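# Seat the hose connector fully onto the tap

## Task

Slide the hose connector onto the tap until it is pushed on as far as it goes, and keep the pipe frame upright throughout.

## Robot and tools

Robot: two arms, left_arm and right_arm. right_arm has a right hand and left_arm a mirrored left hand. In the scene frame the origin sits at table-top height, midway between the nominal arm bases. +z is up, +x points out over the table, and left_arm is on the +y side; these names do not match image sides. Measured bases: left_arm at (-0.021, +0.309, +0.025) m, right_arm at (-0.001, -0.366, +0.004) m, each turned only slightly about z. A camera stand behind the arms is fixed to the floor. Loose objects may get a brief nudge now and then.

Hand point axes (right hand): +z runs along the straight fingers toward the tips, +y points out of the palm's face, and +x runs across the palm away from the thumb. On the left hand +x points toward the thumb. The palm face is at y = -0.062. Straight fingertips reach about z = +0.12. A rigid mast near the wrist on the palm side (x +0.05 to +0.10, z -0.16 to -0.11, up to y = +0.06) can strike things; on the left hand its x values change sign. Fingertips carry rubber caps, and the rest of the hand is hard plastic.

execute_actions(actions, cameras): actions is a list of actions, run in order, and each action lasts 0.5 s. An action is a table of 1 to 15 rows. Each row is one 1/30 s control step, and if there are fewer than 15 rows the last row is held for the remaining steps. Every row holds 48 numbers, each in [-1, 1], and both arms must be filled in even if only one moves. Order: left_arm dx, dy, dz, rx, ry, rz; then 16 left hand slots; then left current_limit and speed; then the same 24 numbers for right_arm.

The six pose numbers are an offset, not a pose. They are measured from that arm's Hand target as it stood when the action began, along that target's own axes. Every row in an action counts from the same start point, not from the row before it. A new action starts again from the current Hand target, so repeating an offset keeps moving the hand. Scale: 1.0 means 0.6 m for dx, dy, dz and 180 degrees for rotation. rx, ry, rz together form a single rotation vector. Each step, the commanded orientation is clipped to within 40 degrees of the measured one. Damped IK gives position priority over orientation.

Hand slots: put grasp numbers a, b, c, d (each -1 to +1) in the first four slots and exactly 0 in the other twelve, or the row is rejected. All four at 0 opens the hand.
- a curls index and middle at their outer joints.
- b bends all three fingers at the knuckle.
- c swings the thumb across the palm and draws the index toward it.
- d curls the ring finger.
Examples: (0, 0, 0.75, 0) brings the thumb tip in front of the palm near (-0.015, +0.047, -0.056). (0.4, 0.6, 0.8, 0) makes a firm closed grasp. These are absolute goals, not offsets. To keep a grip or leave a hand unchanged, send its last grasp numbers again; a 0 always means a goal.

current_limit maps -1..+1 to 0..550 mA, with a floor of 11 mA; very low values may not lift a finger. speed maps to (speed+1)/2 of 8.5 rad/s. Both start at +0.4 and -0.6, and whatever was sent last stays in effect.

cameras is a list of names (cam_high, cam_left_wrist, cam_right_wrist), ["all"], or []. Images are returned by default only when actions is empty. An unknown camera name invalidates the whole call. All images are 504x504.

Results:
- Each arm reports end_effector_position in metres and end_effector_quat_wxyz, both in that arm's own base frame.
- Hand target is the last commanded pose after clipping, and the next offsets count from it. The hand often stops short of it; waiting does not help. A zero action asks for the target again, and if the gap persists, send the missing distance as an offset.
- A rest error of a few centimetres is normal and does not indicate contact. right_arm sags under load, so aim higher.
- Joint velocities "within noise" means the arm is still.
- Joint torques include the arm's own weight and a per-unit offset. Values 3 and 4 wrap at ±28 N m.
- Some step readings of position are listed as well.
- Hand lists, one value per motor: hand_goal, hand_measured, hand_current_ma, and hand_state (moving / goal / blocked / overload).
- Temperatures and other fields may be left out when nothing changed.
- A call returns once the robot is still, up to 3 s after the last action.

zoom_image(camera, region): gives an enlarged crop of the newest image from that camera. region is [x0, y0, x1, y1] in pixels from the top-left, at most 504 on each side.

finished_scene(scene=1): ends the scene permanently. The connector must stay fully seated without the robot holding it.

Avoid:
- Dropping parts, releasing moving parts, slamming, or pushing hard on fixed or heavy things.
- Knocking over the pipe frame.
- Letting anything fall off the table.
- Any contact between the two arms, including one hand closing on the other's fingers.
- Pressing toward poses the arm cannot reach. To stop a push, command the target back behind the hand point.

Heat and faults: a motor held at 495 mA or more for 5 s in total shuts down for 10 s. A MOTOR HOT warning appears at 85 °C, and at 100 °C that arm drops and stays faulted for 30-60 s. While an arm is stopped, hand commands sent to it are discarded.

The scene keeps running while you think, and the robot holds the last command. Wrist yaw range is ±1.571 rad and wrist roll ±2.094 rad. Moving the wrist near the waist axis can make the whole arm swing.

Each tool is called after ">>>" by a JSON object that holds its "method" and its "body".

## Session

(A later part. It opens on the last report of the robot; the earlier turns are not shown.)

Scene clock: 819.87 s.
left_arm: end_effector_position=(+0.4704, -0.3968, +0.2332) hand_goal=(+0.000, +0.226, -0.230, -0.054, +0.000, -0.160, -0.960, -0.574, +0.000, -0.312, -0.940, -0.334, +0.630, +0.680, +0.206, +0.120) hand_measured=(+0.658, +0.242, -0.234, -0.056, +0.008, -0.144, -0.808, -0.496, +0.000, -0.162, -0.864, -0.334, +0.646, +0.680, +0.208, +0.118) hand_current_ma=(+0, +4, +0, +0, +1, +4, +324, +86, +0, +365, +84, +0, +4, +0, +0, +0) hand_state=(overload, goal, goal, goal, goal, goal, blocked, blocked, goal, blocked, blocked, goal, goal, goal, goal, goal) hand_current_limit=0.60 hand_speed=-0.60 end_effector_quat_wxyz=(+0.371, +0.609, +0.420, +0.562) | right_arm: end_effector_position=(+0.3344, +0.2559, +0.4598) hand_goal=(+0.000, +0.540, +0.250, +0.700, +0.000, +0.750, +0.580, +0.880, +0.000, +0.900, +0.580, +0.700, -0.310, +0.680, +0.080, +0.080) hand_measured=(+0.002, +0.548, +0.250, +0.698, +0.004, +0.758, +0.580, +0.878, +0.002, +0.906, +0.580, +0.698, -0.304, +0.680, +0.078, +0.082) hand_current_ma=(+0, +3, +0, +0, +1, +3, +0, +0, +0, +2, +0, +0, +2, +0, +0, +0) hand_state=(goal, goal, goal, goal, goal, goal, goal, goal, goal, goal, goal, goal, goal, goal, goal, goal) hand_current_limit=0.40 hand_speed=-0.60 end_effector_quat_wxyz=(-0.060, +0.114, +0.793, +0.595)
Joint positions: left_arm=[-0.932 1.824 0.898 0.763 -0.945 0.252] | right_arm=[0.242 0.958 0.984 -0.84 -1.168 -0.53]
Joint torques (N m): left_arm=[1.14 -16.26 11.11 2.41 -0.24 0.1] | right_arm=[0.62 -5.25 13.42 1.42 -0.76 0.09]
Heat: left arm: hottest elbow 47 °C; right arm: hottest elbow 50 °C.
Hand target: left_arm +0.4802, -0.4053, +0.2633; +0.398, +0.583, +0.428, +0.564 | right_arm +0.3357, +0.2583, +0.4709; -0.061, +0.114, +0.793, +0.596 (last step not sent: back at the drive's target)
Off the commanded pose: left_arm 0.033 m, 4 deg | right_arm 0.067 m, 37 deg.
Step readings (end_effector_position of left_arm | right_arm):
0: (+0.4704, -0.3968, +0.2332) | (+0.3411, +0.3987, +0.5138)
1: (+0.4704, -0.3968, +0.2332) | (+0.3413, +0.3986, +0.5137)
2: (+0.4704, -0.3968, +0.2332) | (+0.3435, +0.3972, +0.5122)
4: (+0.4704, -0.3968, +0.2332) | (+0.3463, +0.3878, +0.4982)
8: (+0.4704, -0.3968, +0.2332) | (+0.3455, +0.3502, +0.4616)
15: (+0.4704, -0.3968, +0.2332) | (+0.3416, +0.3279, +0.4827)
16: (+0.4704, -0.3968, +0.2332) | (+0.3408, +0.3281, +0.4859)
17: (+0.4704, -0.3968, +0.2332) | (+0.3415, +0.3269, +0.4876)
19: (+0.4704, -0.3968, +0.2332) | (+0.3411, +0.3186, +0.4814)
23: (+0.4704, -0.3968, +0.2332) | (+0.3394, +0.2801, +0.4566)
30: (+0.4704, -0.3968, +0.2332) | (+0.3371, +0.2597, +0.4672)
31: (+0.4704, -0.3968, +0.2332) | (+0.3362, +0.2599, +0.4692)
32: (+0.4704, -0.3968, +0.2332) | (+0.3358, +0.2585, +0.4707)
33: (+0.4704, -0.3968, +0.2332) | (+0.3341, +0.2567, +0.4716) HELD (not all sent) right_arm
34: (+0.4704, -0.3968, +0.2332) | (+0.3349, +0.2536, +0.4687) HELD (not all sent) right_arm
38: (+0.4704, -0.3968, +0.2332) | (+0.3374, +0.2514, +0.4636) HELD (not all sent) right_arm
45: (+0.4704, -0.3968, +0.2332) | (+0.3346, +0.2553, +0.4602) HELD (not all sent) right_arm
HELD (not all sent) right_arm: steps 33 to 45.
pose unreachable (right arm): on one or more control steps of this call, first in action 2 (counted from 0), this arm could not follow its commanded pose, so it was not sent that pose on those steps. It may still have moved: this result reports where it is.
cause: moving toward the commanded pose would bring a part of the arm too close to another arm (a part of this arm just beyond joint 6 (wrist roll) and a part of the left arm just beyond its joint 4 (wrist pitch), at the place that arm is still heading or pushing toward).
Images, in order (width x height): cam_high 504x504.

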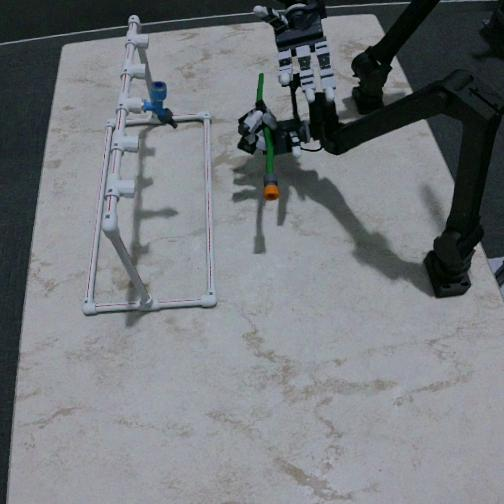

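>>> {"method": "execute_actions", "body": {"actions": [[[0,0,0,0,0,0,0.9,0.5,0.1,0.95,0,0,0,0,0,0,0,0,0,0,0,0,0.6,-0.6,0.019,-0.026,-0.07,-0.0115,-0.0465,0.0142,0,0,0.6,0,0,0,0,0,0,0,0,0,0,0,0,0,0.4,-0.6],[0,0,0,0,0,0,0.9,0.5,0.1,0.95,0,0,0,0,0,0,0,0,0,0,0,0,0.6,-0.6,0.038,-0.0525,-0.14,-0.023,-0.093,0.0283,0,0,0.6,0,0,0,0,0,0,0,0,0,0,0,0,0,0.4,-0.6],[0,0,0,0,0,0,0.9,0.5,0.1,0.95,0,0,0,0,0,0,0,0,0,0,0,0,0.6,-0.6,0.0568,-0.0787,-0.2107,-0.0346,-0.1395,0.0425,0,0,0.6,0,0,0,0,0,0,0,0,0,0,0,0,0,0.4,-0.6]]], "cameras": ["cam_high"]}}

Scene clock: 821.90 s.
left_arm: end_effector_position=(+0.4704, -0.3968, +0.2332) hand_goal=(+0.000, +0.226, -0.230, -0.054, +0.000, -0.160, -0.960, -0.574, +0.000, -0.312, -0.940, -0.334, +0.630, +0.680, +0.206, +0.120) hand_measured=(+0.658, +0.242, -0.234, -0.056, +0.008, -0.144, -0.808, -0.496, +0.000, -0.162, -0.864, -0.334, +0.646, +0.680, +0.208, +0.118) hand_current_ma=(+0, +4, +0, +0, +1, +4, +324, +86, +0, +365, +84, +0, +4, +0, +0, +0) hand_state=(overload, goal, goal, goal, goal, goal, blocked, blocked, goal, blocked, blocked, goal, goal, goal, goal, goal) hand_current_limit=0.60 hand_speed=-0.60 end_effector_quat_wxyz=(+0.371, +0.609, +0.420, +0.562) | right_arm: end_effector_position=(+0.2822, +0.1326, +0.4754) hand_goal=(+0.000, +0.540, +0.250, +0.700, +0.000, +0.750, +0.580, +0.880, +0.000, +0.900, +0.580, +0.700, -0.310, +0.680, +0.080, +0.080) hand_measured=(+0.002, +0.548, +0.250, +0.698, +0.004, +0.758, +0.580, +0.878, +0.002, +0.908, +0.580, +0.698, -0.304, +0.680, +0.078, +0.082) hand_current_ma=(+0, +4, +0, +0, +1, +4, +0, +0, +0, +3, +0, +0, +2, +0, +0, +0) hand_state=(goal, goal, goal, goal, goal, goal, goal, goal, goal, goal, goal, goal, goal, goal, goal, goal) hand_current_limit=0.40 hand_speed=-0.60 end_effector_quat_wxyz=(+0.091, +0.283, +0.746, +0.596)
Joint positions: left_arm=[-0.932 1.824 0.898 0.763 -0.945 0.252] | right_arm=[-0.072 0.523 0.815 -0.879 -1.054 -0.312]
Joint torques (N m): left_arm=[1.14 -16.26 11.12 2.43 -0.24 0.11] | right_arm=[-0.56 0.62 10.96 1.72 -0.7 0.08]
Heat: left arm: hottest elbow 47 °C; right arm: hottest elbow 50 °C.
Hand target: left_arm +0.4802, -0.4053, +0.2633; +0.398, +0.583, +0.428, +0.564 | right_arm +0.2859, +0.1283, +0.4706; +0.080, +0.296, +0.745, +0.593
Off the commanded pose: left_arm 0.033 m, 4 deg | right_arm 0.007 m, 2 deg.
Step readings (end_effector_position of left_arm | right_arm):
0: (+0.4704, -0.3968, +0.2332) | (+0.3345, +0.2558, +0.4598)
1: (+0.4704, -0.3968, +0.2332) | (+0.3347, +0.2558, +0.4596)
2: (+0.4704, -0.3968, +0.2332) | (+0.3356, +0.2547, +0.4588)
4: (+0.4704, -0.3968, +0.2332) | (+0.3369, +0.2408, +0.4524)
8: (+0.4704, -0.3968, +0.2332) | (+0.3150, +0.1845, +0.4552)
15: (+0.4704, -0.3968, +0.2332) | (+0.2762, +0.1426, +0.4903)
Images, in order (width x height): cam_high 504x504.

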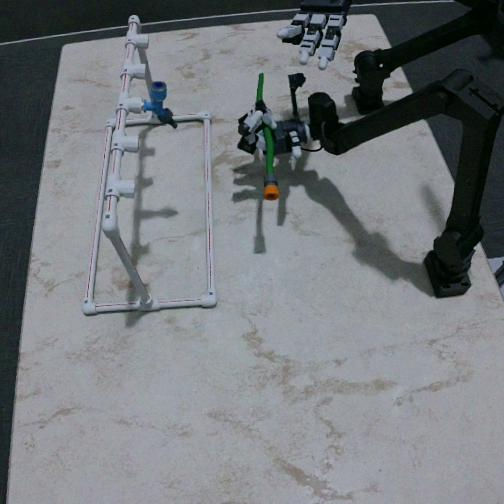

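>>> {"method": "execute_actions", "body": {"actions": [[[0.0196,0.0034,-0.0158,-0.0332,-0.0462,0.0166,0.9,0.6,0.4,0.95,0,0,0,0,0,0,0,0,0,0,0,0,0.65,-0.6,0,0,0,0,0,0,0,0,0.6,0,0,0,0,0,0,0,0,0,0,0,0,0,0.4,-0.6],[0.0392,0.0068,-0.0315,-0.0664,-0.0925,0.0331,0.9,0.6,0.4,0.95,0,0,0,0,0,0,0,0,0,0,0,0,0.65,-0.6,0,0,0,0,0,0,0,0,0.6,0,0,0,0,0,0,0,0,0,0,0,0,0,0.4,-0.6],[0.0588,0.0102,-0.0473,-0.0996,-0.1387,0.0497,0.9,0.6,0.4,0.95,0,0,0,0,0,0,0,0,0,0,0,0,0.65,-0.6,0,0,0,0,0,0,0,0,0.6,0,0,0,0,0,0,0,0,0,0,0,0,0,0.4,-0.6]]], "cameras": ["cam_high","cam_left_wrist"]}}

Scene clock: 824.70 s.
left_arm: end_effector_position=(+0.4538, -0.3755, +0.2761) hand_goal=(+0.000, -0.014, -0.364, -0.034, +0.000, -0.334, -0.980, -0.484, +0.000, -0.388, -0.940, -0.314, +0.120, +0.680, +0.130, +0.096) hand_measured=(+0.658, -0.004, -0.362, -0.038, +0.008, -0.170, -0.812, -0.472, +0.000, -0.186, -0.856, -0.314, +0.130, +0.680, +0.130, +0.098) hand_current_ma=(+0, +1, +0, +0, +1, +434, +399, +2, +0, +454, +102, +0, +2, +0, +0, +0) hand_state=(overload, goal, goal, goal, goal, blocked, blocked, goal, goal, blocked, blocked, goal, goal, goal, goal, goal) hand_current_limit=0.65 hand_speed=-0.60 end_effector_quat_wxyz=(+0.515, +0.662, +0.199, +0.507) | right_arm: end_effector_position=(+0.2823, +0.1303, +0.4727) hand_goal=(+0.000, +0.540, +0.250, +0.700, +0.000, +0.750, +0.580, +0.880, +0.000, +0.900, +0.580, +0.700, -0.310, +0.680, +0.080, +0.080) hand_measured=(+0.002, +0.548, +0.250, +0.698, +0.004, +0.758, +0.580, +0.878, +0.002, +0.908, +0.580, +0.698, -0.304, +0.680, +0.078, +0.082) hand_current_ma=(+0, +4, +0, +0, +1, +4, +0, +0, +0, +3, +0, +0, +2, +0, +0, +0) hand_state=(goal, goal, goal, goal, goal, goal, goal, goal, goal, goal, goal, goal, goal, goal, goal, goal) hand_current_limit=0.40 hand_speed=-0.60 end_effector_quat_wxyz=(+0.083, +0.291, +0.744, +0.595)
Joint positions: left_arm=[-0.721 1.691 0.703 1.034 -0.219 0.496] | right_arm=[-0.084 0.523 0.815 -0.899 -1.064 -0.312]
Joint torques (N m): left_arm=[0.85 -13.33 6.22 2.84 -0.02 0.05] | right_arm=[-0.67 1.38 11.32 1.7 -0.72 -0.13]
Heat: left arm: hottest elbow 47 °C; right arm: hottest elbow 50 °C.
Hand target: left_arm +0.4521, -0.3744, +0.2818; +0.521, +0.653, +0.194, +0.514 | right_arm +0.2859, +0.1283, +0.4706; +0.080, +0.296, +0.745, +0.593
Off the commanded pose: left_arm 0.006 m, 2 deg | right_arm 0.005 m, 1 deg.
Step readings (end_effector_position of left_arm | right_arm):
0: (+0.4704, -0.3968, +0.2332) | (+0.2822, +0.1326, +0.4754)
1: (+0.4704, -0.3981, +0.2334) | (+0.2822, +0.1326, +0.4754)
2: (+0.4709, -0.4033, +0.2344) | (+0.2821, +0.1325, +0.4752)
4: (+0.4669, -0.4153, +0.2373) | (+0.2821, +0.1317, +0.4745)
8: (+0.4451, -0.4011, +0.2523) | (+0.2822, +0.1307, +0.4734)
15: (+0.4556, -0.3731, +0.2741) | (+0.2823, +0.1303, +0.4727)
Images, in order (width x height): cam_high 504x504, cam_left_wrist 504x504.

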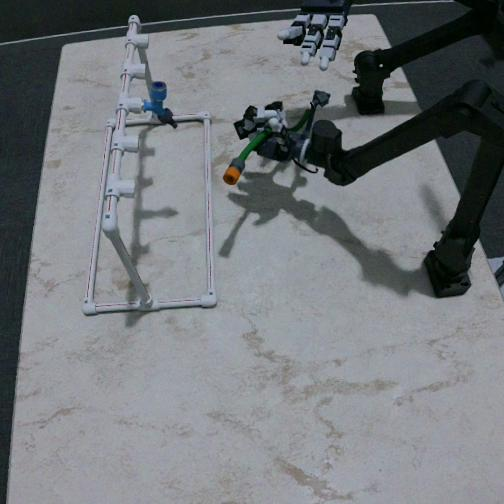

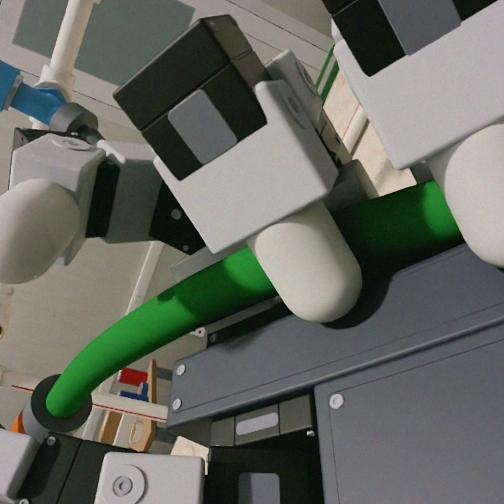

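>>> {"method": "execute_actions", "body": {"actions": [[[0.0122,0.0068,-0.0213,-0.0332,-0.0462,0.0166,0.9,0.63,0.6,0.95,0,0,0,0,0,0,0,0,0,0,0,0,0.7,-0.6,0,0,0,0,0,0,0,0,0.6,0,0,0,0,0,0,0,0,0,0,0,0,0,0.4,-0.6],[0.0243,0.0137,-0.0425,-0.0664,-0.0925,0.0331,0.9,0.63,0.6,0.95,0,0,0,0,0,0,0,0,0,0,0,0,0.7,-0.6,0,0,0,0,0,0,0,0,0.6,0,0,0,0,0,0,0,0,0,0,0,0,0,0.4,-0.6],[0.0365,0.0205,-0.0638,-0.0996,-0.1387,0.0497,0.9,0.63,0.6,0.95,0,0,0,0,0,0,0,0,0,0,0,0,0.7,-0.6,0,0,0,0,0,0,0,0,0.6,0,0,0,0,0,0,0,0,0,0,0,0,0,0.4,-0.6]]], "cameras": ["cam_high","cam_left_wrist"]}}

Scene clock: 826.17 s.
left_arm: end_effector_position=(+0.4179, -0.3371, +0.2712) hand_goal=(+0.000, -0.126, -0.466, -0.028, +0.000, -0.388, -0.986, -0.424, +0.000, -0.382, -0.940, -0.308, -0.220, +0.680, +0.080, +0.072) hand_measured=(+0.658, -0.120, -0.466, -0.032, +0.008, -0.184, -0.814, -0.426, +0.000, -0.186, -0.856, -0.312, -0.218, +0.680, +0.080, +0.074) hand_current_ma=(+0, +1, +0, +0, +1, +468, +415, +0, +0, +467, +102, +0, +0, +0, +0, +0) hand_state=(overload, goal, goal, goal, goal, blocked, blocked, goal, goal, blocked, blocked, goal, goal, goal, goal, goal) hand_current_limit=0.70 hand_speed=-0.60 end_effector_quat_wxyz=(+0.597, +0.694, -0.036, +0.401) | right_arm: end_effector_position=(+0.2822, +0.1303, +0.4727) hand_goal=(+0.000, +0.540, +0.250, +0.700, +0.000, +0.750, +0.580, +0.880, +0.000, +0.900, +0.580, +0.700, -0.310, +0.680, +0.080, +0.080) hand_measured=(+0.002, +0.548, +0.250, +0.698, +0.004, +0.758, +0.580, +0.878, +0.002, +0.908, +0.580, +0.698, -0.304, +0.680, +0.078, +0.082) hand_current_ma=(+0, +4, +0, +0, +1, +4, +0, +0, +0, +3, +0, +0, +2, +0, +0, +0) hand_state=(goal, goal, goal, goal, goal, goal, goal, goal, goal, goal, goal, goal, goal, goal, goal, goal) hand_current_limit=0.40 hand_speed=-0.60 end_effector_quat_wxyz=(+0.083, +0.291, +0.744, +0.596)
Joint positions: left_arm=[-0.45 1.649 0.645 1.046 0.582 0.62] | right_arm=[-0.084 0.523 0.815 -0.899 -1.064 -0.312]
Joint torques (N m): left_arm=[0.56 -14.21 10.18 1.58 0 0.06] | right_arm=[-0.5 1.32 11.33 1.7 -0.73 -0.13]
Heat: left arm: hottest elbow 47 °C; right arm: hottest elbow 50 °C.
Hand target: left_arm +0.4238, -0.3434, +0.3000; +0.604, +0.673, -0.056, +0.423 | right_arm +0.2858, +0.1283, +0.4707; +0.080, +0.296, +0.745, +0.593
Off the commanded pose: left_arm 0.030 m, 4 deg | right_arm 0.005 m, 1 deg.
Step readings (end_effector_position of left_arm | right_arm):
0: (+0.4538, -0.3755, +0.2761) | (+0.2823, +0.1303, +0.4727)
1: (+0.4525, -0.3771, +0.2760) | (+0.2823, +0.1303, +0.4727)
2: (+0.4484, -0.3812, +0.2757) | (+0.2823, +0.1303, +0.4727)
4: (+0.4322, -0.3879, +0.2732) | (+0.2823, +0.1303, +0.4727)
8: (+0.4158, -0.3665, +0.2710) | (+0.2823, +0.1303, +0.4727)
15: (+0.4221, -0.3345, +0.2737) | (+0.2822, +0.1303, +0.4727)
Images, in order (width x height): cam_high 504x504, cam_left_wrist 504x504.

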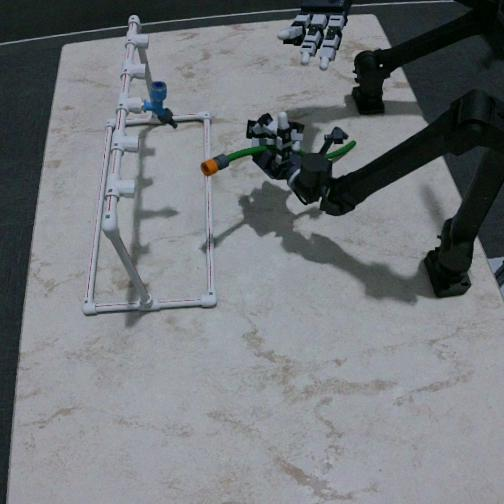

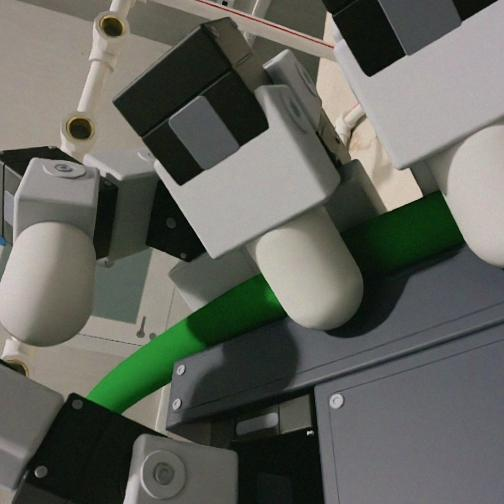

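>>> {"method": "execute_actions", "body": {"actions": [[[0.0041,0.0125,-0.0218,-0.0332,-0.0462,0.0166,0.9,0.65,0.85,0.95,0,0,0,0,0,0,0,0,0,0,0,0,0.7,-0.6,0,0,0,0,0,0,0,0,0.6,0,0,0,0,0,0,0,0,0,0,0,0,0,0.4,-0.6],[0.0082,0.025,-0.0437,-0.0664,-0.0925,0.0331,0.9,0.65,0.85,0.95,0,0,0,0,0,0,0,0,0,0,0,0,0.7,-0.6,0,0,0,0,0,0,0,0,0.6,0,0,0,0,0,0,0,0,0,0,0,0,0,0.4,-0.6],[0.0123,0.0375,-0.0655,-0.0996,-0.1387,0.0497,0.9,0.65,0.85,0.95,0,0,0,0,0,0,0,0,0,0,0,0,0.7,-0.6,0,0,0,0,0,0,0,0,0.6,0,0,0,0,0,0,0,0,0,0,0,0,0,0.4,-0.6]]], "cameras": ["cam_high","cam_left_wrist"]}}

>>> {"method": "zoom_image", "body": {"camera": "cam_high", "region": [180, 70, 390, 220]}}

Scene clock: 828.23 s.
left_arm: end_effector_position=(+0.3901, -0.3061, +0.2981) hand_goal=(+0.000, -0.240, -0.598, -0.024, +0.000, -0.422, -0.990, -0.350, +0.000, -0.350, -0.940, -0.304, -0.644, +0.680, +0.018, +0.038) hand_measured=(+0.740, -0.190, -0.600, -0.030, +0.006, -0.194, -0.834, -0.354, +0.000, -0.186, -0.856, -0.312, -0.632, +0.684, +0.022, +0.040) hand_current_ma=(+0, +41, +0, -1, +0, +467, +347, +0, +0, +428, +102, -1, +2, +0, +0, +0) hand_state=(overload, blocked, goal, goal, goal, blocked, blocked, goal, goal, blocked, blocked, goal, goal, goal, goal, goal) hand_current_limit=0.70 hand_speed=-0.60 end_effector_quat_wxyz=(+0.649, +0.652, -0.273, +0.281) | right_arm: end_effector_position=(+0.2822, +0.1303, +0.4727) hand_goal=(+0.000, +0.540, +0.250, +0.700, +0.000, +0.750, +0.580, +0.880, +0.000, +0.900, +0.580, +0.700, -0.310, +0.680, +0.080, +0.080) hand_measured=(+0.002, +0.548, +0.250, +0.698, +0.004, +0.758, +0.580, +0.878, +0.002, +0.908, +0.580, +0.698, -0.304, +0.680, +0.078, +0.082) hand_current_ma=(+0, +4, +0, +0, +1, +4, +0, +0, +0, +3, +0, +0, +2, +0, +0, +0) hand_state=(goal, goal, goal, goal, goal, goal, goal, goal, goal, goal, goal, goal, goal, goal, goal, goal) hand_current_limit=0.40 hand_speed=-0.60 end_effector_quat_wxyz=(+0.083, +0.291, +0.744, +0.596)
Joint positions: left_arm=[-0.294 1.649 0.827 0.823 1.265 0.804] | right_arm=[-0.084 0.523 0.815 -0.899 -1.064 -0.312]
Joint torques (N m): left_arm=[0.21 -14.04 11.14 1.03 0.05 -0.03] | right_arm=[-0.62 1.44 11.32 1.72 -0.73 -0.14]
Heat: left arm: hottest elbow 47 °C; right arm: hottest elbow 49 °C.
Hand target: left_arm +0.3956, -0.3123, +0.3186; +0.640, +0.641, -0.300, +0.300 | right_arm +0.2858, +0.1283, +0.4707; +0.080, +0.296, +0.745, +0.593
Off the commanded pose: left_arm 0.022 m, 4 deg | right_arm 0.005 m, 1 deg.
Step readings (end_effector_position of left_arm | right_arm):
0: (+0.4179, -0.3371, +0.2712) | (+0.2822, +0.1303, +0.4727)
1: (+0.4161, -0.3378, +0.2713) | (+0.2822, +0.1303, +0.4727)
2: (+0.4104, -0.3391, +0.2716) | (+0.2822, +0.1303, +0.4727)
4: (+0.3892, -0.3371, +0.2740) | (+0.2822, +0.1303, +0.4727)
8: (+0.3771, -0.3144, +0.2857) | (+0.2822, +0.1303, +0.4727)
15: (+0.3914, -0.3047, +0.3041) | (+0.2822, +0.1303, +0.4727)
Images, in order (width x height): cam_high 504x504, cam_left_wrist 504x504.

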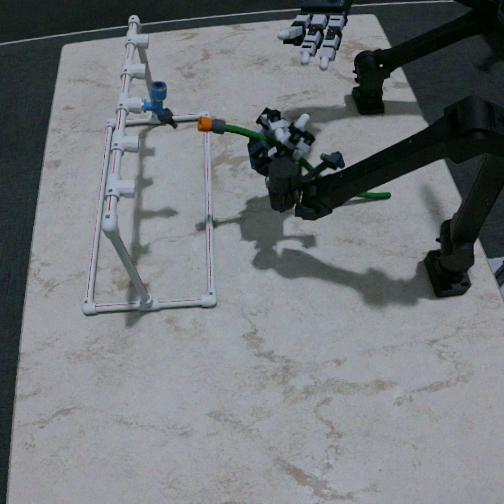

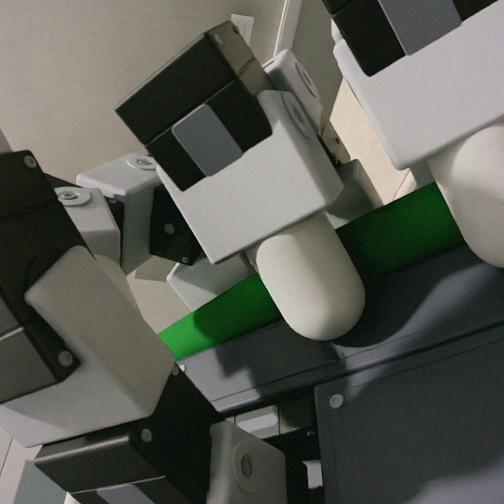

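Scaled by 2.400 from the camera's 504x504 image, which has a finer 720x720 frame.

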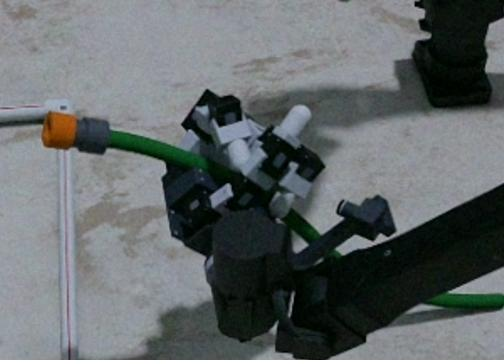

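>>> {"method": "execute_actions", "body": {"actions": [[[0,0,0,0,0,0,0.9,0.65,0.85,0.95,0,0,0,0,0,0,0,0,0,0,0,0,0.7,-0.6,-0.065,-0.0009,0.042,-0.0167,0.0266,-0.0345,0,-0.15,0.3,0,0,0,0,0,0,0,0,0,0,0,0,0,0.4,-0.6],[0,0,0,0,0,0,0.9,0.65,0.85,0.95,0,0,0,0,0,0,0,0,0,0,0,0,0.7,-0.6,-0.13,-0.0018,0.084,-0.0333,0.0533,-0.069,0,-0.15,0.3,0,0,0,0,0,0,0,0,0,0,0,0,0,0.4,-0.6],[0,0,0,0,0,0,0.9,0.65,0.85,0.95,0,0,0,0,0,0,0,0,0,0,0,0,0.7,-0.6,-0.1955,-0.0027,0.1257,-0.05,0.0799,-0.1035,0,-0.15,0.3,0,0,0,0,0,0,0,0,0,0,0,0,0,0.4,-0.6]],[[0,0,0,0,0,0,0.9,0.65,0.85,0.95,0,0,0,0,0,0,0,0,0,0,0,0,0.7,-0.6,-0.0435,-0.05,0.04,-0.0167,0.0266,-0.0345,0,-0.15,0.3,0,0,0,0,0,0,0,0,0,0,0,0,0,0.4,-0.6],[0,0,0,0,0,0,0.9,0.65,0.85,0.95,0,0,0,0,0,0,0,0,0,0,0,0,0.7,-0.6,-0.087,-0.1,0.08,-0.0333,0.0533,-0.069,0,-0.15,0.3,0,0,0,0,0,0,0,0,0,0,0,0,0,0.4,-0.6],[0,0,0,0,0,0,0.9,0.65,0.85,0.95,0,0,0,0,0,0,0,0,0,0,0,0,0.7,-0.6,-0.1305,-0.1483,0.1185,-0.05,0.0799,-0.1035,0,-0.15,0.3,0,0,0,0,0,0,0,0,0,0,0,0,0,0.4,-0.6]]], "cameras": ["cam_high","cam_right_wrist"]}}

Scene clock: 833.87 s.
left_arm: end_effector_position=(+0.3910, -0.3076, +0.2902) hand_goal=(+0.000, -0.240, -0.598, -0.024, +0.000, -0.422, -0.990, -0.350, +0.000, -0.350, -0.940, -0.304, -0.644, +0.680, +0.018, +0.038) hand_measured=(+0.750, -0.190, -0.600, -0.030, +0.006, -0.194, -0.834, -0.354, +0.000, -0.186, -0.856, -0.312, -0.634, +0.684, +0.022, +0.040) hand_current_ma=(+0, +41, +0, -1, +0, +468, +347, +0, +0, +428, +102, -1, +2, +0, +0, +0) hand_state=(overload, blocked, goal, goal, goal, blocked, blocked, goal, goal, blocked, blocked, goal, goal, goal, goal, goal) hand_current_limit=0.70 hand_speed=-0.60 end_effector_quat_wxyz=(+0.644, +0.660, -0.273, +0.273) | right_arm: end_effector_position=(+0.4108, +0.1348, +0.3746) hand_goal=(+0.000, +0.848, +0.370, +0.670, +0.000, +1.000, +0.610, +0.790, +0.000, +1.000, +0.580, +0.670, +0.200, +0.680, +0.156, +0.096) hand_measured=(+0.002, +0.858, +0.370, +0.672, +0.002, +1.000, +0.610, +0.794, +0.002, +1.000, +0.580, +0.672, +0.208, +0.680, +0.154, +0.094) hand_current_ma=(+0, +4, +0, +0, +0, +0, +0, +1, +0, +0, +0, +1, +3, +0, -1, -1) hand_state=(goal, goal, goal, goal, goal, goal, goal, goal, goal, goal, goal, goal, goal, goal, goal, goal) hand_current_limit=0.40 hand_speed=-0.60 end_effector_quat_wxyz=(+0.079, +0.077, +0.736, +0.668)
Joint positions: left_arm=[-0.294 1.649 0.829 0.75 1.267 0.859] | right_arm=[-0.104 1.193 0.777 -0.268 -1.42 -0.692]
Joint torques (N m): left_arm=[0.32 -15.44 11.28 1.05 0.12 0] | right_arm=[-0.5 -7.18 10.63 1.29 -0.74 0.13]
Heat: left arm: hottest elbow 46 °C; right arm: hottest elbow 49 °C.
Hand target: left_arm +0.3956, -0.3123, +0.3186; +0.640, +0.641, -0.300, +0.300 | right_arm +0.4164, +0.1308, +0.3732; +0.072, +0.090, +0.735, +0.668 (last step not sent: back at the drive's target)
Off the commanded pose: left_arm 0.029 m, 5 deg | right_arm 0.115 m, 24 deg.
Step readings (end_effector_position of left_arm | right_arm):
0: (+0.3901, -0.3061, +0.2981) | (+0.2822, +0.1303, +0.4727)
1: (+0.3900, -0.3061, +0.2980) | (+0.2821, +0.1306, +0.4728)
2: (+0.3902, -0.3062, +0.2975) | (+0.2813, +0.1321, +0.4748)
4: (+0.3910, -0.3066, +0.2963) | (+0.2876, +0.1323, +0.4780)
8: (+0.3915, -0.3071, +0.2937) | (+0.3461, +0.1149, +0.4393)
15: (+0.3913, -0.3075, +0.2916) | (+0.4092, +0.1165, +0.3699)
16: (+0.3913, -0.3075, +0.2914) | (+0.4093, +0.1191, +0.3693)
17: (+0.3913, -0.3075, +0.2912) | (+0.4085, +0.1225, +0.3714)
19: (+0.3911, -0.3075, +0.2910) | (+0.4152, +0.1301, +0.3735)
20: (+0.3911, -0.3076, +0.2909) | (+0.4252, +0.1348, +0.3708) HELD (not all sent) right_arm
23: (+0.3911, -0.3076, +0.2906) | (+0.4463, +0.1380, +0.3432) HELD (not all sent) right_arm
30: (+0.3910, -0.3076, +0.2903) | (+0.4159, +0.1348, +0.3658) HELD (not all sent) right_arm
HELD (not all sent) right_arm: steps 20 to 30.
pose unreachable (right arm): on one or more control steps of this call, first in action 1 (counted from 0), this arm could not follow its commanded pose, so it was not sent that pose on those steps. It may still have moved: this result reports where it is.
cause: moving toward the commanded pose would bring two parts of the arm too close to each other (joints 4 (wrist pitch) to 6 (wrist roll) lie between them).
Images, in order (width x height): cam_high 504x504, cam_right_wrist 504x504.

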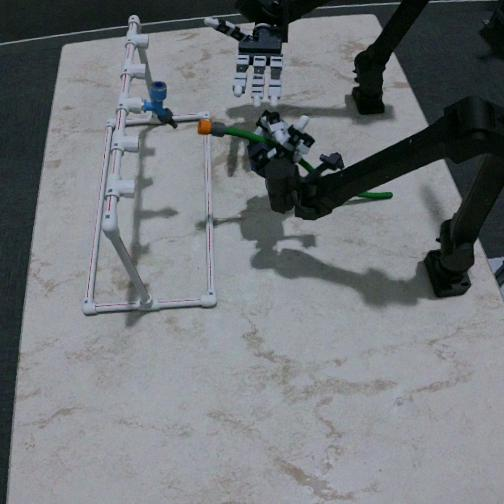

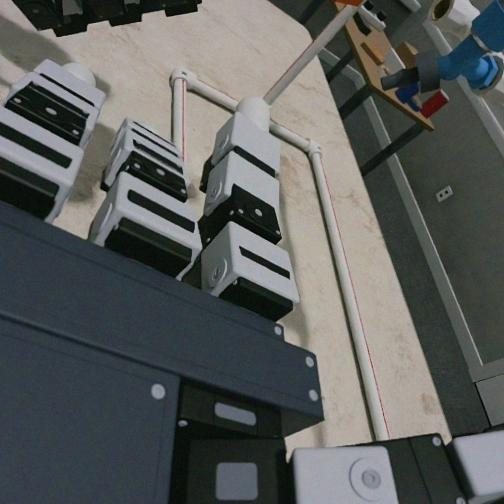

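>>> {"method": "execute_actions", "body": {"actions": [[[0,0,0,0,0,0,0.9,0.65,0.85,0.95,0,0,0,0,0,0,0,0,0,0,0,0,0.7,-0.6,-0.004,-0.0625,0.049,-0.0065,-0.0234,-0.0373,0,-0.15,0.3,0,0,0,0,0,0,0,0,0,0,0,0,0,0.4,-0.6],[0,0,0,0,0,0,0.9,0.65,0.85,0.95,0,0,0,0,0,0,0,0,0,0,0,0,0.7,-0.6,-0.008,-0.125,0.098,-0.013,-0.0469,-0.0746,0,-0.15,0.3,0,0,0,0,0,0,0,0,0,0,0,0,0,0.4,-0.6],[0,0,0,0,0,0,0.9,0.65,0.85,0.95,0,0,0,0,0,0,0,0,0,0,0,0,0.7,-0.6,-0.0122,-0.1877,0.1472,-0.0195,-0.0703,-0.1119,0,-0.15,0.3,0,0,0,0,0,0,0,0,0,0,0,0,0,0.4,-0.6]]], "cameras": ["cam_high","cam_right_wrist"]}}

Scene clock: 836.80 s.
left_arm: end_effector_position=(+0.3909, -0.3076, +0.2902) hand_goal=(+0.000, -0.240, -0.598, -0.024, +0.000, -0.422, -0.990, -0.350, +0.000, -0.350, -0.940, -0.304, -0.644, +0.680, +0.018, +0.038) hand_measured=(+0.750, -0.190, -0.600, -0.030, +0.006, -0.194, -0.834, -0.354, +0.000, -0.186, -0.856, -0.312, -0.634, +0.684, +0.022, +0.040) hand_current_ma=(+0, +41, +0, -1, +0, +468, +347, +0, +0, +428, +102, -1, +2, +0, +0, +0) hand_state=(overload, blocked, goal, goal, goal, blocked, blocked, goal, goal, blocked, blocked, goal, goal, goal, goal, goal) hand_current_limit=0.70 hand_speed=-0.60 end_effector_quat_wxyz=(+0.644, +0.660, -0.273, +0.273) | right_arm: end_effector_position=(+0.4340, +0.2002, +0.2623) hand_goal=(+0.000, +0.848, +0.370, +0.670, +0.000, +1.000, +0.610, +0.790, +0.000, +1.000, +0.580, +0.670, +0.200, +0.680, +0.156, +0.096) hand_measured=(+0.000, +0.858, +0.370, +0.672, +0.002, +1.000, +0.610, +0.794, +0.002, +1.000, +0.580, +0.672, +0.208, +0.680, +0.154, +0.094) hand_current_ma=(+0, +4, +0, +0, +0, +0, +0, +1, +0, +0, +0, +1, +3, +0, +0, -1) hand_state=(goal, goal, goal, goal, goal, goal, goal, goal, goal, goal, goal, goal, goal, goal, goal, goal) hand_current_limit=0.40 hand_speed=-0.60 end_effector_quat_wxyz=(+0.247, +0.000, +0.746, +0.619)
Joint positions: left_arm=[-0.294 1.649 0.829 0.75 1.267 0.86] | right_arm=[0.073 1.512 0.614 0.646 -1.105 -0.606]
Joint torques (N m): left_arm=[0.38 -15.44 11.28 1.02 0.12 -0.01] | right_arm=[0.67 -9.17 7.19 3.25 -0.14 0.1]
Heat: left arm: hottest elbow 47 °C; right arm: hottest elbow 49 °C.
Hand target: left_arm +0.3956, -0.3123, +0.3186; +0.640, +0.641, -0.300, +0.300 | right_arm +0.4393, +0.2044, +0.2523; +0.270, +0.031, +0.707, +0.653
Off the commanded pose: left_arm 0.029 m, 5 deg | right_arm 0.012 m, 7 deg.
Step readings (end_effector_position of left_arm | right_arm):
0: (+0.3910, -0.3076, +0.2902) | (+0.4109, +0.1347, +0.3746)
1: (+0.3910, -0.3076, +0.2902) | (+0.4113, +0.1347, +0.3743)
2: (+0.3909, -0.3076, +0.2902) | (+0.4134, +0.1351, +0.3720)
4: (+0.3909, -0.3076, +0.2902) | (+0.4205, +0.1419, +0.3587)
8: (+0.3909, -0.3076, +0.2902) | (+0.4293, +0.1747, +0.2957)
15: (+0.3909, -0.3076, +0.2902) | (+0.4281, +0.2032, +0.2446)
Images, in order (width x height): cam_high 504x504, cam_right_wrist 504x504.

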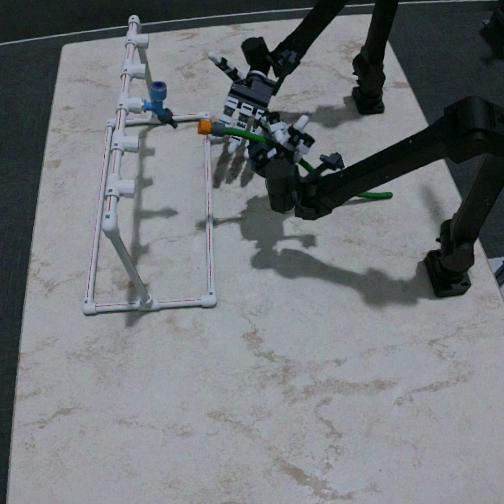

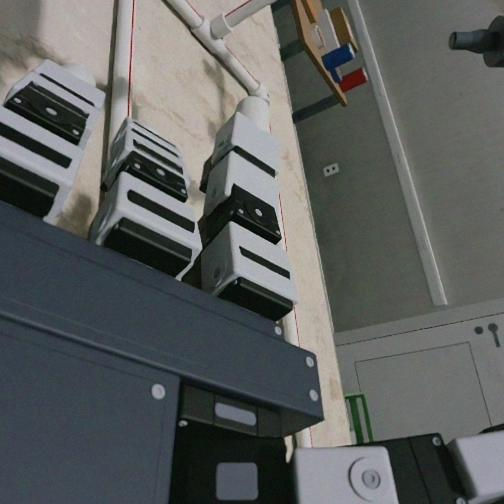

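>>> {"method": "execute_actions", "body": {"actions": [[[0,0,0,0,0,0,0.9,0.65,0.85,0.95,0,0,0,0,0,0,0,0,0,0,0,0,0.7,-0.6,-0.0034,-0.005,0.042,-0.008,0.0218,0,0,-0.2,0.6,0,0,0,0,0,0,0,0,0,0,0,0,0,0.4,-0.6],[0,0,0,0,0,0,0.9,0.65,0.85,0.95,0,0,0,0,0,0,0,0,0,0,0,0,0.7,-0.6,-0.0069,-0.01,0.084,-0.0158,0.0435,0,0,-0.2,0.6,0,0,0,0,0,0,0,0,0,0,0,0,0,0.4,-0.6],[0,0,0,0,0,0,0.9,0.65,0.85,0.95,0,0,0,0,0,0,0,0,0,0,0,0,0.7,-0.6,-0.0103,-0.015,0.1264,-0.0237,0.0653,0,0,-0.2,0.6,0,0,0,0,0,0,0,0,0,0,0,0,0,0.4,-0.6]],[[0,0,0,0,0,0,0.9,0.65,0.85,0.95,0,0,0,0,0,0,0,0,0,0,0,0,0.7,-0.6,-0.0118,-0.0082,0.04,-0.008,0.0218,0,0,-0.2,0.6,0,0,0,0,0,0,0,0,0,0,0,0,0,0.4,-0.6],[0,0,0,0,0,0,0.9,0.65,0.85,0.95,0,0,0,0,0,0,0,0,0,0,0,0,0.7,-0.6,-0.0237,-0.0163,0.08,-0.0158,0.0435,0,0,-0.2,0.6,0,0,0,0,0,0,0,0,0,0,0,0,0,0.4,-0.6],[0,0,0,0,0,0,0.9,0.65,0.85,0.95,0,0,0,0,0,0,0,0,0,0,0,0,0.7,-0.6,-0.0355,-0.0245,0.1203,-0.0237,0.0653,0,0,-0.2,0.6,0,0,0,0,0,0,0,0,0,0,0,0,0,0.4,-0.6]]], "cameras": ["cam_high","cam_right_wrist"]}}

>>> {"method": "zoom_image", "body": {"camera": "cam_high", "region": [160, 60, 340, 220]}}

Scene clock: 840.27 s.
left_arm: end_effector_position=(+0.3909, -0.3076, +0.2902) hand_goal=(+0.000, -0.240, -0.598, -0.024, +0.000, -0.422, -0.990, -0.350, +0.000, -0.350, -0.940, -0.304, -0.644, +0.680, +0.018, +0.038) hand_measured=(+0.750, -0.190, -0.600, -0.030, +0.006, -0.194, -0.834, -0.354, +0.000, -0.186, -0.856, -0.312, -0.634, +0.684, +0.022, +0.040) hand_current_ma=(+0, +41, +0, -1, +0, +468, +347, +0, +0, +428, +102, -1, +2, +0, +0, +0) hand_state=(overload, blocked, goal, goal, goal, blocked, blocked, goal, goal, blocked, blocked, goal, goal, goal, goal, goal) hand_current_limit=0.70 hand_speed=-0.60 end_effector_quat_wxyz=(+0.644, +0.660, -0.273, +0.273) | right_arm: end_effector_position=(+0.5049, +0.3323, +0.2403) hand_goal=(+0.000, +0.810, +0.190, +0.660, +0.000, +1.000, +0.620, +0.880, +0.000, +1.000, +0.580, +0.660, -0.310, +0.680, +0.080, +0.040) hand_measured=(+0.000, +0.826, +0.198, +0.662, +0.000, +1.000, +0.620, +0.878, +0.000, +1.000, +0.580, +0.664, -0.308, +0.680, +0.080, +0.042) hand_current_ma=(+0, +11, +2, +1, +0, +0, +0, +0, +0, +0, +0, +1, +0, +0, +0, +0) hand_state=(goal, goal, goal, goal, goal, goal, goal, goal, goal, goal, goal, goal, goal, goal, goal, goal) hand_current_limit=0.40 hand_speed=-0.60 end_effector_quat_wxyz=(+0.125, -0.126, +0.697, +0.695)
Joint positions: left_arm=[-0.294 1.649 0.829 0.75 1.267 0.86] | right_arm=[0.3 1.959 1.051 0.894 -1.272 -0.369]
Joint torques (N m): left_arm=[0.38 -15.44 11.3 1.03 0.12 -0.01] | right_arm=[-0.91 -15.62 10.61 1.74 -0.11 0.19]
Heat: left arm: hottest elbow 47 °C; right arm: hottest elbow 49 °C.
Hand target: left_arm +0.3956, -0.3123, +0.3186; +0.640, +0.641, -0.300, +0.300 | right_arm +0.5194, +0.3344, +0.2393; +0.122, -0.123, +0.697, +0.696
Off the commanded pose: left_arm 0.029 m, 5 deg | right_arm 0.015 m, 1 deg.
Step readings (end_effector_position of left_arm | right_arm):
0: (+0.3909, -0.3076, +0.2902) | (+0.4341, +0.2002, +0.2623)
1: (+0.3909, -0.3076, +0.2902) | (+0.4341, +0.2004, +0.2625)
2: (+0.3909, -0.3076, +0.2902) | (+0.4345, +0.2012, +0.2627)
4: (+0.3909, -0.3076, +0.2902) | (+0.4360, +0.2094, +0.2593)
8: (+0.3909, -0.3076, +0.2902) | (+0.4501, +0.2459, +0.2385)
15: (+0.3909, -0.3076, +0.2902) | (+0.4609, +0.2688, +0.2317)
16: (+0.3909, -0.3076, +0.2902) | (+0.4618, +0.2687, +0.2339)
17: (+0.3909, -0.3076, +0.2902) | (+0.4625, +0.2694, +0.2365)
19: (+0.3909, -0.3076, +0.2902) | (+0.4682, +0.2755, +0.2412)
23: (+0.3909, -0.3076, +0.2902) | (+0.4932, +0.3043, +0.2450)
30: (+0.3909, -0.3076, +0.2902) | (+0.5013, +0.3314, +0.2384)
Images, in order (width x height): cam_high 504x504, cam_right_wrist 504x504.

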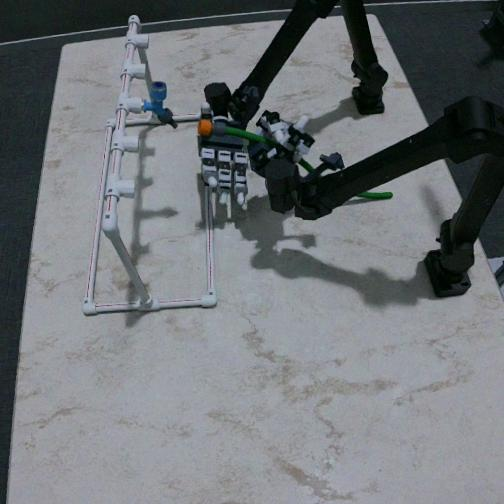

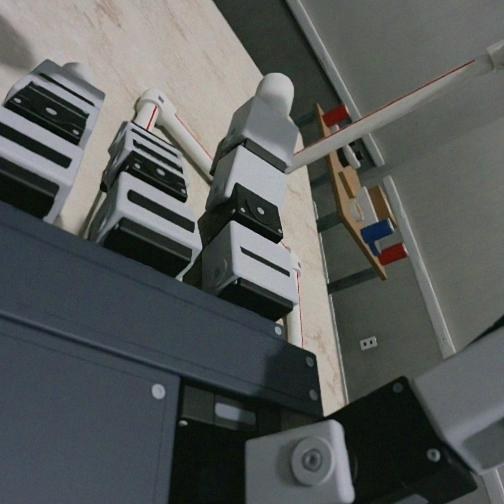

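Scaled by 2.800 from the camera's 504x504 image, which has a finer 720x720 frame.

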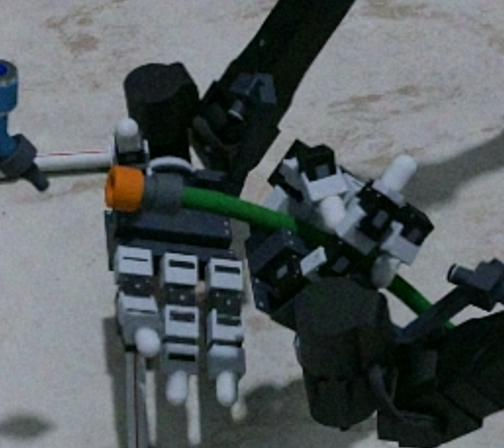

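>>> {"method": "execute_actions", "body": {"actions": [[[0,0,0,0,0,0,0.9,0.65,0.85,0.95,0,0,0,0,0,0,0,0,0,0,0,0,0.7,-0.6,-0.01,0.028,0,0,0,0,0,-0.2,0.6,0,0,0,0,0,0,0,0,0,0,0,0,0,0.4,-0.6],[0,0,0,0,0,0,0.9,0.65,0.85,0.95,0,0,0,0,0,0,0,0,0,0,0,0,0.7,-0.6,-0.021,0.057,0,0,0,0,0,-0.2,0.6,0,0,0,0,0,0,0,0,0,0,0,0,0,0.4,-0.6],[0,0,0,0,0,0,0.9,0.65,0.85,0.95,0,0,0,0,0,0,0,0,0,0,0,0,0.7,-0.6,-0.032,0.0859,0,0,0,0,0,-0.2,0.6,0,0,0,0,0,0,0,0,0,0,0,0,0,0.4,-0.6]]], "cameras": ["cam_high","cam_right_wrist"]}}

>>> {"method": "zoom_image", "body": {"camera": "cam_high", "region": [160, 60, 340, 220]}}

Scene clock: 842.97 s.
left_arm: end_effector_position=(+0.3909, -0.3076, +0.2902) hand_goal=(+0.000, -0.240, -0.598, -0.024, +0.000, -0.422, -0.990, -0.350, +0.000, -0.350, -0.940, -0.304, -0.644, +0.680, +0.018, +0.038) hand_measured=(+0.750, -0.190, -0.600, -0.030, +0.006, -0.194, -0.834, -0.354, +0.000, -0.186, -0.856, -0.312, -0.634, +0.684, +0.022, +0.040) hand_current_ma=(+0, +41, +0, -1, +0, +468, +347, +0, +0, +428, +102, -1, +2, +0, +0, +0) hand_state=(overload, blocked, goal, goal, goal, blocked, blocked, goal, goal, blocked, blocked, goal, goal, goal, goal, goal) hand_current_limit=0.70 hand_speed=-0.60 end_effector_quat_wxyz=(+0.644, +0.660, -0.273, +0.273) | right_arm: end_effector_position=(+0.5114, +0.3337, +0.2771) hand_goal=(+0.000, +0.810, +0.190, +0.660, +0.000, +1.000, +0.620, +0.880, +0.000, +1.000, +0.580, +0.660, -0.310, +0.680, +0.080, +0.040) hand_measured=(+0.000, +0.826, +0.198, +0.662, +0.000, +1.000, +0.620, +0.878, +0.000, +1.000, +0.580, +0.664, -0.308, +0.680, +0.080, +0.042) hand_current_ma=(+0, +11, +2, +1, +0, +0, +0, +0, +0, +0, +0, +1, +0, +0, +0, +0) hand_state=(goal, goal, goal, goal, goal, goal, goal, goal, goal, goal, goal, goal, goal, goal, goal, goal) hand_current_limit=0.40 hand_speed=-0.60 end_effector_quat_wxyz=(+0.111, -0.113, +0.701, +0.695)
Joint positions: left_arm=[-0.294 1.649 0.829 0.75 1.267 0.86] | right_arm=[0.3 1.884 1.074 0.781 -1.272 -0.346]
Joint torques (N m): left_arm=[0.38 -15.44 11.29 1.02 0.12 -0.01] | right_arm=[-0.26 -18.49 11.21 1.48 -0.11 0.04]
Motor temperatures (°C): left_arm=[37 38 47 35 29 32] | right_arm=[35 41 48 32 35 29]
Heat: left arm: hottest elbow 47 °C; right arm: hottest elbow 48 °C.
Hand target: left_arm +0.3956, -0.3123, +0.3186; +0.640, +0.641, -0.300, +0.300 | right_arm +0.5199, +0.3344, +0.2946; +0.122, -0.123, +0.697, +0.696
Off the commanded pose: left_arm 0.029 m, 5 deg | right_arm 0.019 m, 2 deg.
Step readings (end_effector_position of left_arm | right_arm):
0: (+0.3909, -0.3076, +0.2902) | (+0.5050, +0.3323, +0.2403)
1: (+0.3909, -0.3076, +0.2902) | (+0.5050, +0.3323, +0.2403)
2: (+0.3909, -0.3076, +0.2902) | (+0.5052, +0.3323, +0.2400)
4: (+0.3909, -0.3076, +0.2902) | (+0.5073, +0.3328, +0.2392)
8: (+0.3909, -0.3076, +0.2902) | (+0.5092, +0.3330, +0.2472)
15: (+0.3909, -0.3076, +0.2902) | (+0.5095, +0.3330, +0.2758)
Images, in order (width x height): cam_high 504x504, cam_right_wrist 504x504.

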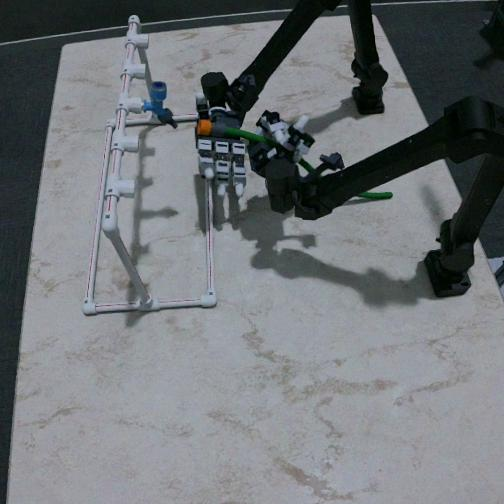

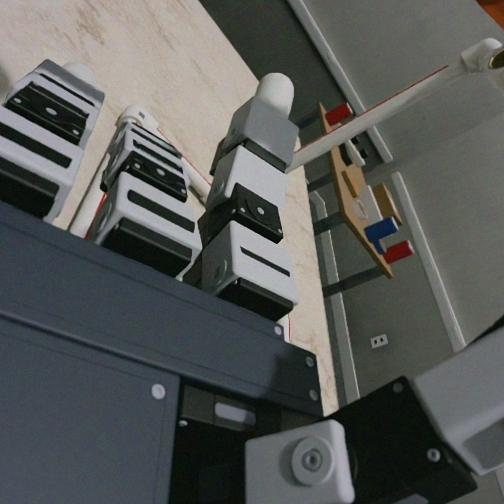

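Scaled by 2.800 from the camera's 504x504 image, which has a finer 720x720 frame.

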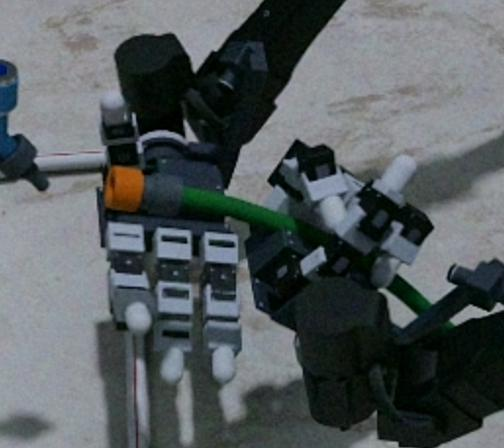

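>>> {"method": "execute_actions", "body": {"actions": [[[0,0,0,0,0,0,0.9,0.65,0.85,0.95,0,0,0,0,0,0,0,0,0,0,0,0,0.7,-0.6,0.02,-0.02,-0.07,0.0158,-0.0435,0,0,-0.2,0.6,0,0,0,0,0,0,0,0,0,0,0,0,0,0.4,-0.6],[0,0,0,0,0,0,0.9,0.65,0.85,0.95,0,0,0,0,0,0,0,0,0,0,0,0,0.7,-0.6,0.07,-0.02,-0.145,0.0317,-0.087,0,0,-0.2,0.6,0,0,0,0,0,0,0,0,0,0,0,0,0,0.4,-0.6],[0,0,0,0,0,0,0.9,0.65,0.85,0.95,0,0,0,0,0,0,0,0,0,0,0,0,0.7,-0.6,0.1315,-0.0053,-0.2167,0.0475,-0.1306,0,0,-0.2,0.6,0,0,0,0,0,0,0,0,0,0,0,0,0,0.4,-0.6]]], "cameras": ["cam_high"]}}

Scene clock: 849.13 s.
left_arm: end_effector_position=(+0.3909, -0.3076, +0.2902) hand_goal=(+0.000, -0.240, -0.598, -0.024, +0.000, -0.422, -0.990, -0.350, +0.000, -0.350, -0.940, -0.304, -0.644, +0.680, +0.018, +0.038) hand_measured=(+0.750, -0.190, -0.600, -0.030, +0.006, -0.194, -0.834, -0.354, +0.000, -0.186, -0.856, -0.312, -0.634, +0.684, +0.022, +0.040) hand_current_ma=(+0, +41, +0, -1, +0, +468, +347, +0, +0, +428, +102, -1, +2, +0, +0, +0) hand_state=(overload, blocked, goal, goal, goal, blocked, blocked, goal, goal, blocked, blocked, goal, goal, goal, goal, goal) hand_current_limit=0.70 hand_speed=-0.60 end_effector_quat_wxyz=(+0.644, +0.660, -0.273, +0.273) | right_arm: end_effector_position=(+0.4499, +0.2071, +0.2560) hand_goal=(+0.000, +0.810, +0.190, +0.660, +0.000, +1.000, +0.620, +0.880, +0.000, +1.000, +0.580, +0.660, -0.310, +0.680, +0.080, +0.040) hand_measured=(+0.000, +0.826, +0.198, +0.662, +0.000, +1.000, +0.620, +0.878, +0.000, +1.000, +0.580, +0.664, -0.308, +0.680, +0.078, +0.042) hand_current_ma=(+0, +10, +2, +1, +0, +0, +0, +0, +0, +0, +0, +1, +0, +0, +0, +0) hand_state=(goal, goal, goal, goal, goal, goal, goal, goal, goal, goal, goal, goal, goal, goal, goal, goal) hand_current_limit=0.40 hand_speed=-0.60 end_effector_quat_wxyz=(+0.262, +0.033, +0.713, +0.650)
Joint positions: left_arm=[-0.294 1.649 0.829 0.75 1.267 0.86] | right_arm=[0.118 1.644 0.607 1.001 -1.022 -0.367]
Joint torques (N m): left_arm=[0.38 -15.44 11.28 1.03 0.12 -0.01] | right_arm=[-0.15 -13.39 6.08 3.18 0.09 0.16]
Heat: left arm: hottest elbow 48 °C; right arm: hottest elbow 48 °C.
Hand target: left_arm +0.3956, -0.3123, +0.3186; +0.640, +0.641, -0.300, +0.300 | right_arm +0.4469, +0.2044, +0.2646; +0.270, +0.031, +0.707, +0.653
Off the commanded pose: left_arm 0.029 m, 5 deg | right_arm 0.010 m, 1 deg.
Step readings (end_effector_position of left_arm | right_arm):
0: (+0.3909, -0.3076, +0.2902) | (+0.5114, +0.3337, +0.2771)
1: (+0.3909, -0.3076, +0.2902) | (+0.5119, +0.3337, +0.2771)
2: (+0.3909, -0.3076, +0.2902) | (+0.5148, +0.3315, +0.2762)
4: (+0.3909, -0.3076, +0.2902) | (+0.5145, +0.3199, +0.2706)
8: (+0.3909, -0.3076, +0.2902) | (+0.4797, +0.2598, +0.2522)
15: (+0.3909, -0.3076, +0.2902) | (+0.4550, +0.2080, +0.2550)
Images, in order (width x height): cam_high 504x504.

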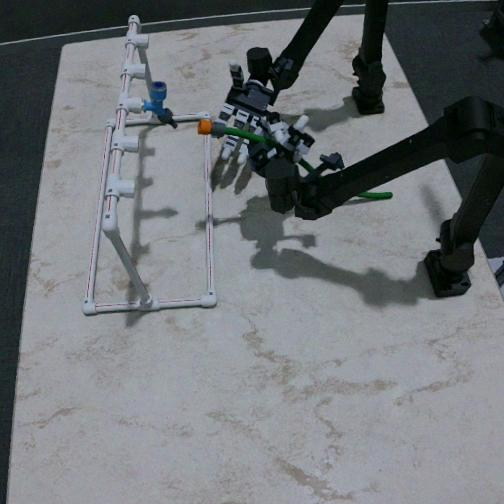

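>>> {"method": "execute_actions", "body": {"actions": [[[-0.0043,-0.0036,0,0,0,0.039,0.9,0.65,0.85,0.95,0,0,0,0,0,0,0,0,0,0,0,0,0.7,-0.6,0,0,0,0,0,0,0,-0.2,0.6,0,0,0,0,0,0,0,0,0,0,0,0,0,0.4,-0.6],[-0.0085,-0.0071,0,0,0,0.078,0.9,0.65,0.85,0.95,0,0,0,0,0,0,0,0,0,0,0,0,0.7,-0.6,0,0,0,0,0,0,0,-0.2,0.6,0,0,0,0,0,0,0,0,0,0,0,0,0,0.4,-0.6],[-0.0128,-0.0107,0,0,0,0.1167,0.9,0.65,0.85,0.95,0,0,0,0,0,0,0,0,0,0,0,0,0.7,-0.6,0,0,0,0,0,0,0,-0.2,0.6,0,0,0,0,0,0,0,0,0,0,0,0,0,0.4,-0.6]],[[-0.0053,-0.0018,0,0,0,0.039,0.9,0.65,0.85,0.95,0,0,0,0,0,0,0,0,0,0,0,0,0.7,-0.6,0,0,0,0,0,0,0,-0.2,0.6,0,0,0,0,0,0,0,0,0,0,0,0,0,0.4,-0.6],[-0.0105,-0.0036,0,0,0,0.078,0.9,0.65,0.85,0.95,0,0,0,0,0,0,0,0,0,0,0,0,0.7,-0.6,0,0,0,0,0,0,0,-0.2,0.6,0,0,0,0,0,0,0,0,0,0,0,0,0,0.4,-0.6],[-0.0158,-0.0054,0,0,0,0.1167,0.9,0.65,0.85,0.95,0,0,0,0,0,0,0,0,0,0,0,0,0.7,-0.6,0,0,0,0,0,0,0,-0.2,0.6,0,0,0,0,0,0,0,0,0,0,0,0,0,0.4,-0.6]]], "cameras": ["cam_high","cam_left_wrist"]}}

>>> {"method": "zoom_image", "body": {"camera": "cam_high", "region": [200, 60, 340, 220]}}

Scene clock: 852.13 s.
left_arm: end_effector_position=(+0.3857, -0.3126, +0.2734) hand_goal=(+0.000, -0.240, -0.598, -0.024, +0.000, -0.422, -0.990, -0.350, +0.000, -0.350, -0.940, -0.304, -0.644, +0.680, +0.018, +0.038) hand_measured=(+0.750, -0.190, -0.600, -0.030, +0.006, -0.196, -0.834, -0.354, +0.000, -0.196, -0.852, -0.302, -0.634, +0.684, +0.022, +0.040) hand_current_ma=(+0, +41, +0, -1, +0, +467, +347, +0, +0, +379, +109, +0, +1, +0, +0, +0) hand_state=(overload, blocked, goal, goal, goal, blocked, blocked, goal, goal, blocked, blocked, goal, goal, goal, goal, goal) hand_current_limit=0.70 hand_speed=-0.60 end_effector_quat_wxyz=(+0.526, +0.515, -0.478, +0.479) | right_arm: end_effector_position=(+0.4499, +0.2069, +0.2567) hand_goal=(+0.000, +0.810, +0.190, +0.660, +0.000, +1.000, +0.620, +0.880, +0.000, +1.000, +0.580, +0.660, -0.310, +0.680, +0.080, +0.040) hand_measured=(+0.000, +0.826, +0.198, +0.662, +0.000, +1.000, +0.620, +0.878, +0.000, +1.000, +0.580, +0.664, -0.308, +0.680, +0.078, +0.042) hand_current_ma=(+0, +10, +2, +1, +0, +0, +0, +0, +0, +0, +0, +1, +0, +0, +0, +0) hand_state=(goal, goal, goal, goal, goal, goal, goal, goal, goal, goal, goal, goal, goal, goal, goal, goal) hand_current_limit=0.40 hand_speed=-0.60 end_effector_quat_wxyz=(+0.262, +0.033, +0.712, +0.650)
Joint positions: left_arm=[-0.289 1.695 0.948 0.792 1.291 1.444] | right_arm=[0.118 1.644 0.607 1.005 -1.022 -0.364]
Joint torques (N m): left_arm=[1.44 -16.62 11.85 1.06 -0.09 0.11] | right_arm=[-0.21 -13.39 6.01 3.3 0.11 0.15]
Heat: left arm: hottest elbow 48 °C; right arm: hottest elbow 48 °C.
Hand target: left_arm +0.3957, -0.3122, +0.2986; +0.490, +0.490, -0.510, +0.510 | right_arm +0.4469, +0.2044, +0.2646; +0.270, +0.031, +0.707, +0.653
Off the commanded pose: left_arm 0.027 m, 7 deg | right_arm 0.009 m, 1 deg.
Step readings (end_effector_position of left_arm | right_arm):
0: (+0.3909, -0.3076, +0.2902) | (+0.4500, +0.2071, +0.2561)
1: (+0.3909, -0.3077, +0.2903) | (+0.4500, +0.2071, +0.2561)
2: (+0.3905, -0.3077, +0.2903) | (+0.4500, +0.2071, +0.2561)
4: (+0.3887, -0.3079, +0.2913) | (+0.4500, +0.2070, +0.2562)
8: (+0.3894, -0.3101, +0.2948) | (+0.4498, +0.2070, +0.2566)
15: (+0.3868, -0.3111, +0.2928) | (+0.4498, +0.2070, +0.2567)
16: (+0.3864, -0.3111, +0.2919) | (+0.4498, +0.2070, +0.2567)
17: (+0.3856, -0.3112, +0.2911) | (+0.4498, +0.2070, +0.2567)
19: (+0.3845, -0.3111, +0.2893) | (+0.4498, +0.2070, +0.2567)
23: (+0.3869, -0.3126, +0.2873) | (+0.4498, +0.2070, +0.2567)
30: (+0.3861, -0.3123, +0.2812) | (+0.4499, +0.2069, +0.2567)
Images, in order (width x height): cam_high 504x504, cam_left_wrist 504x504.

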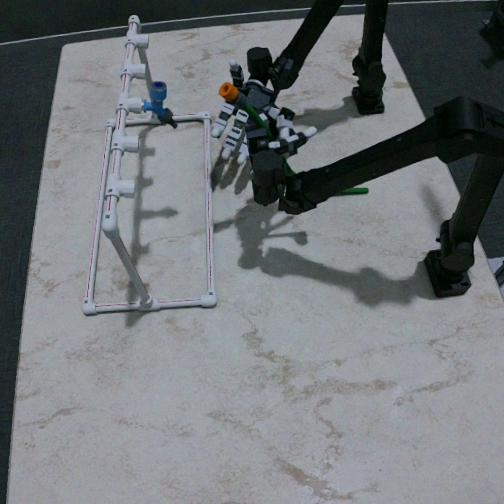

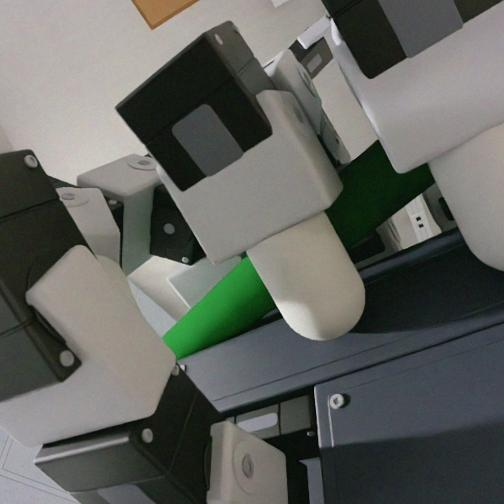

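Scaled by 3.150 from the camera's 504x504 image, which has a finer 720x720 frame.

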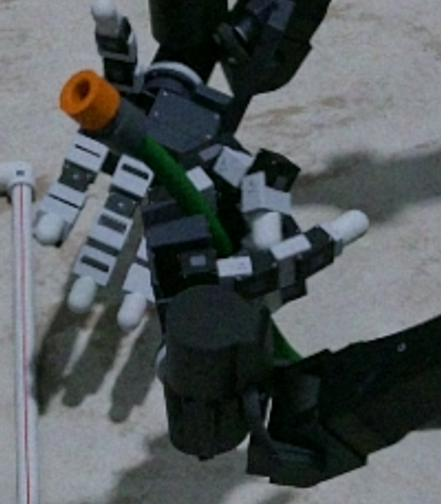

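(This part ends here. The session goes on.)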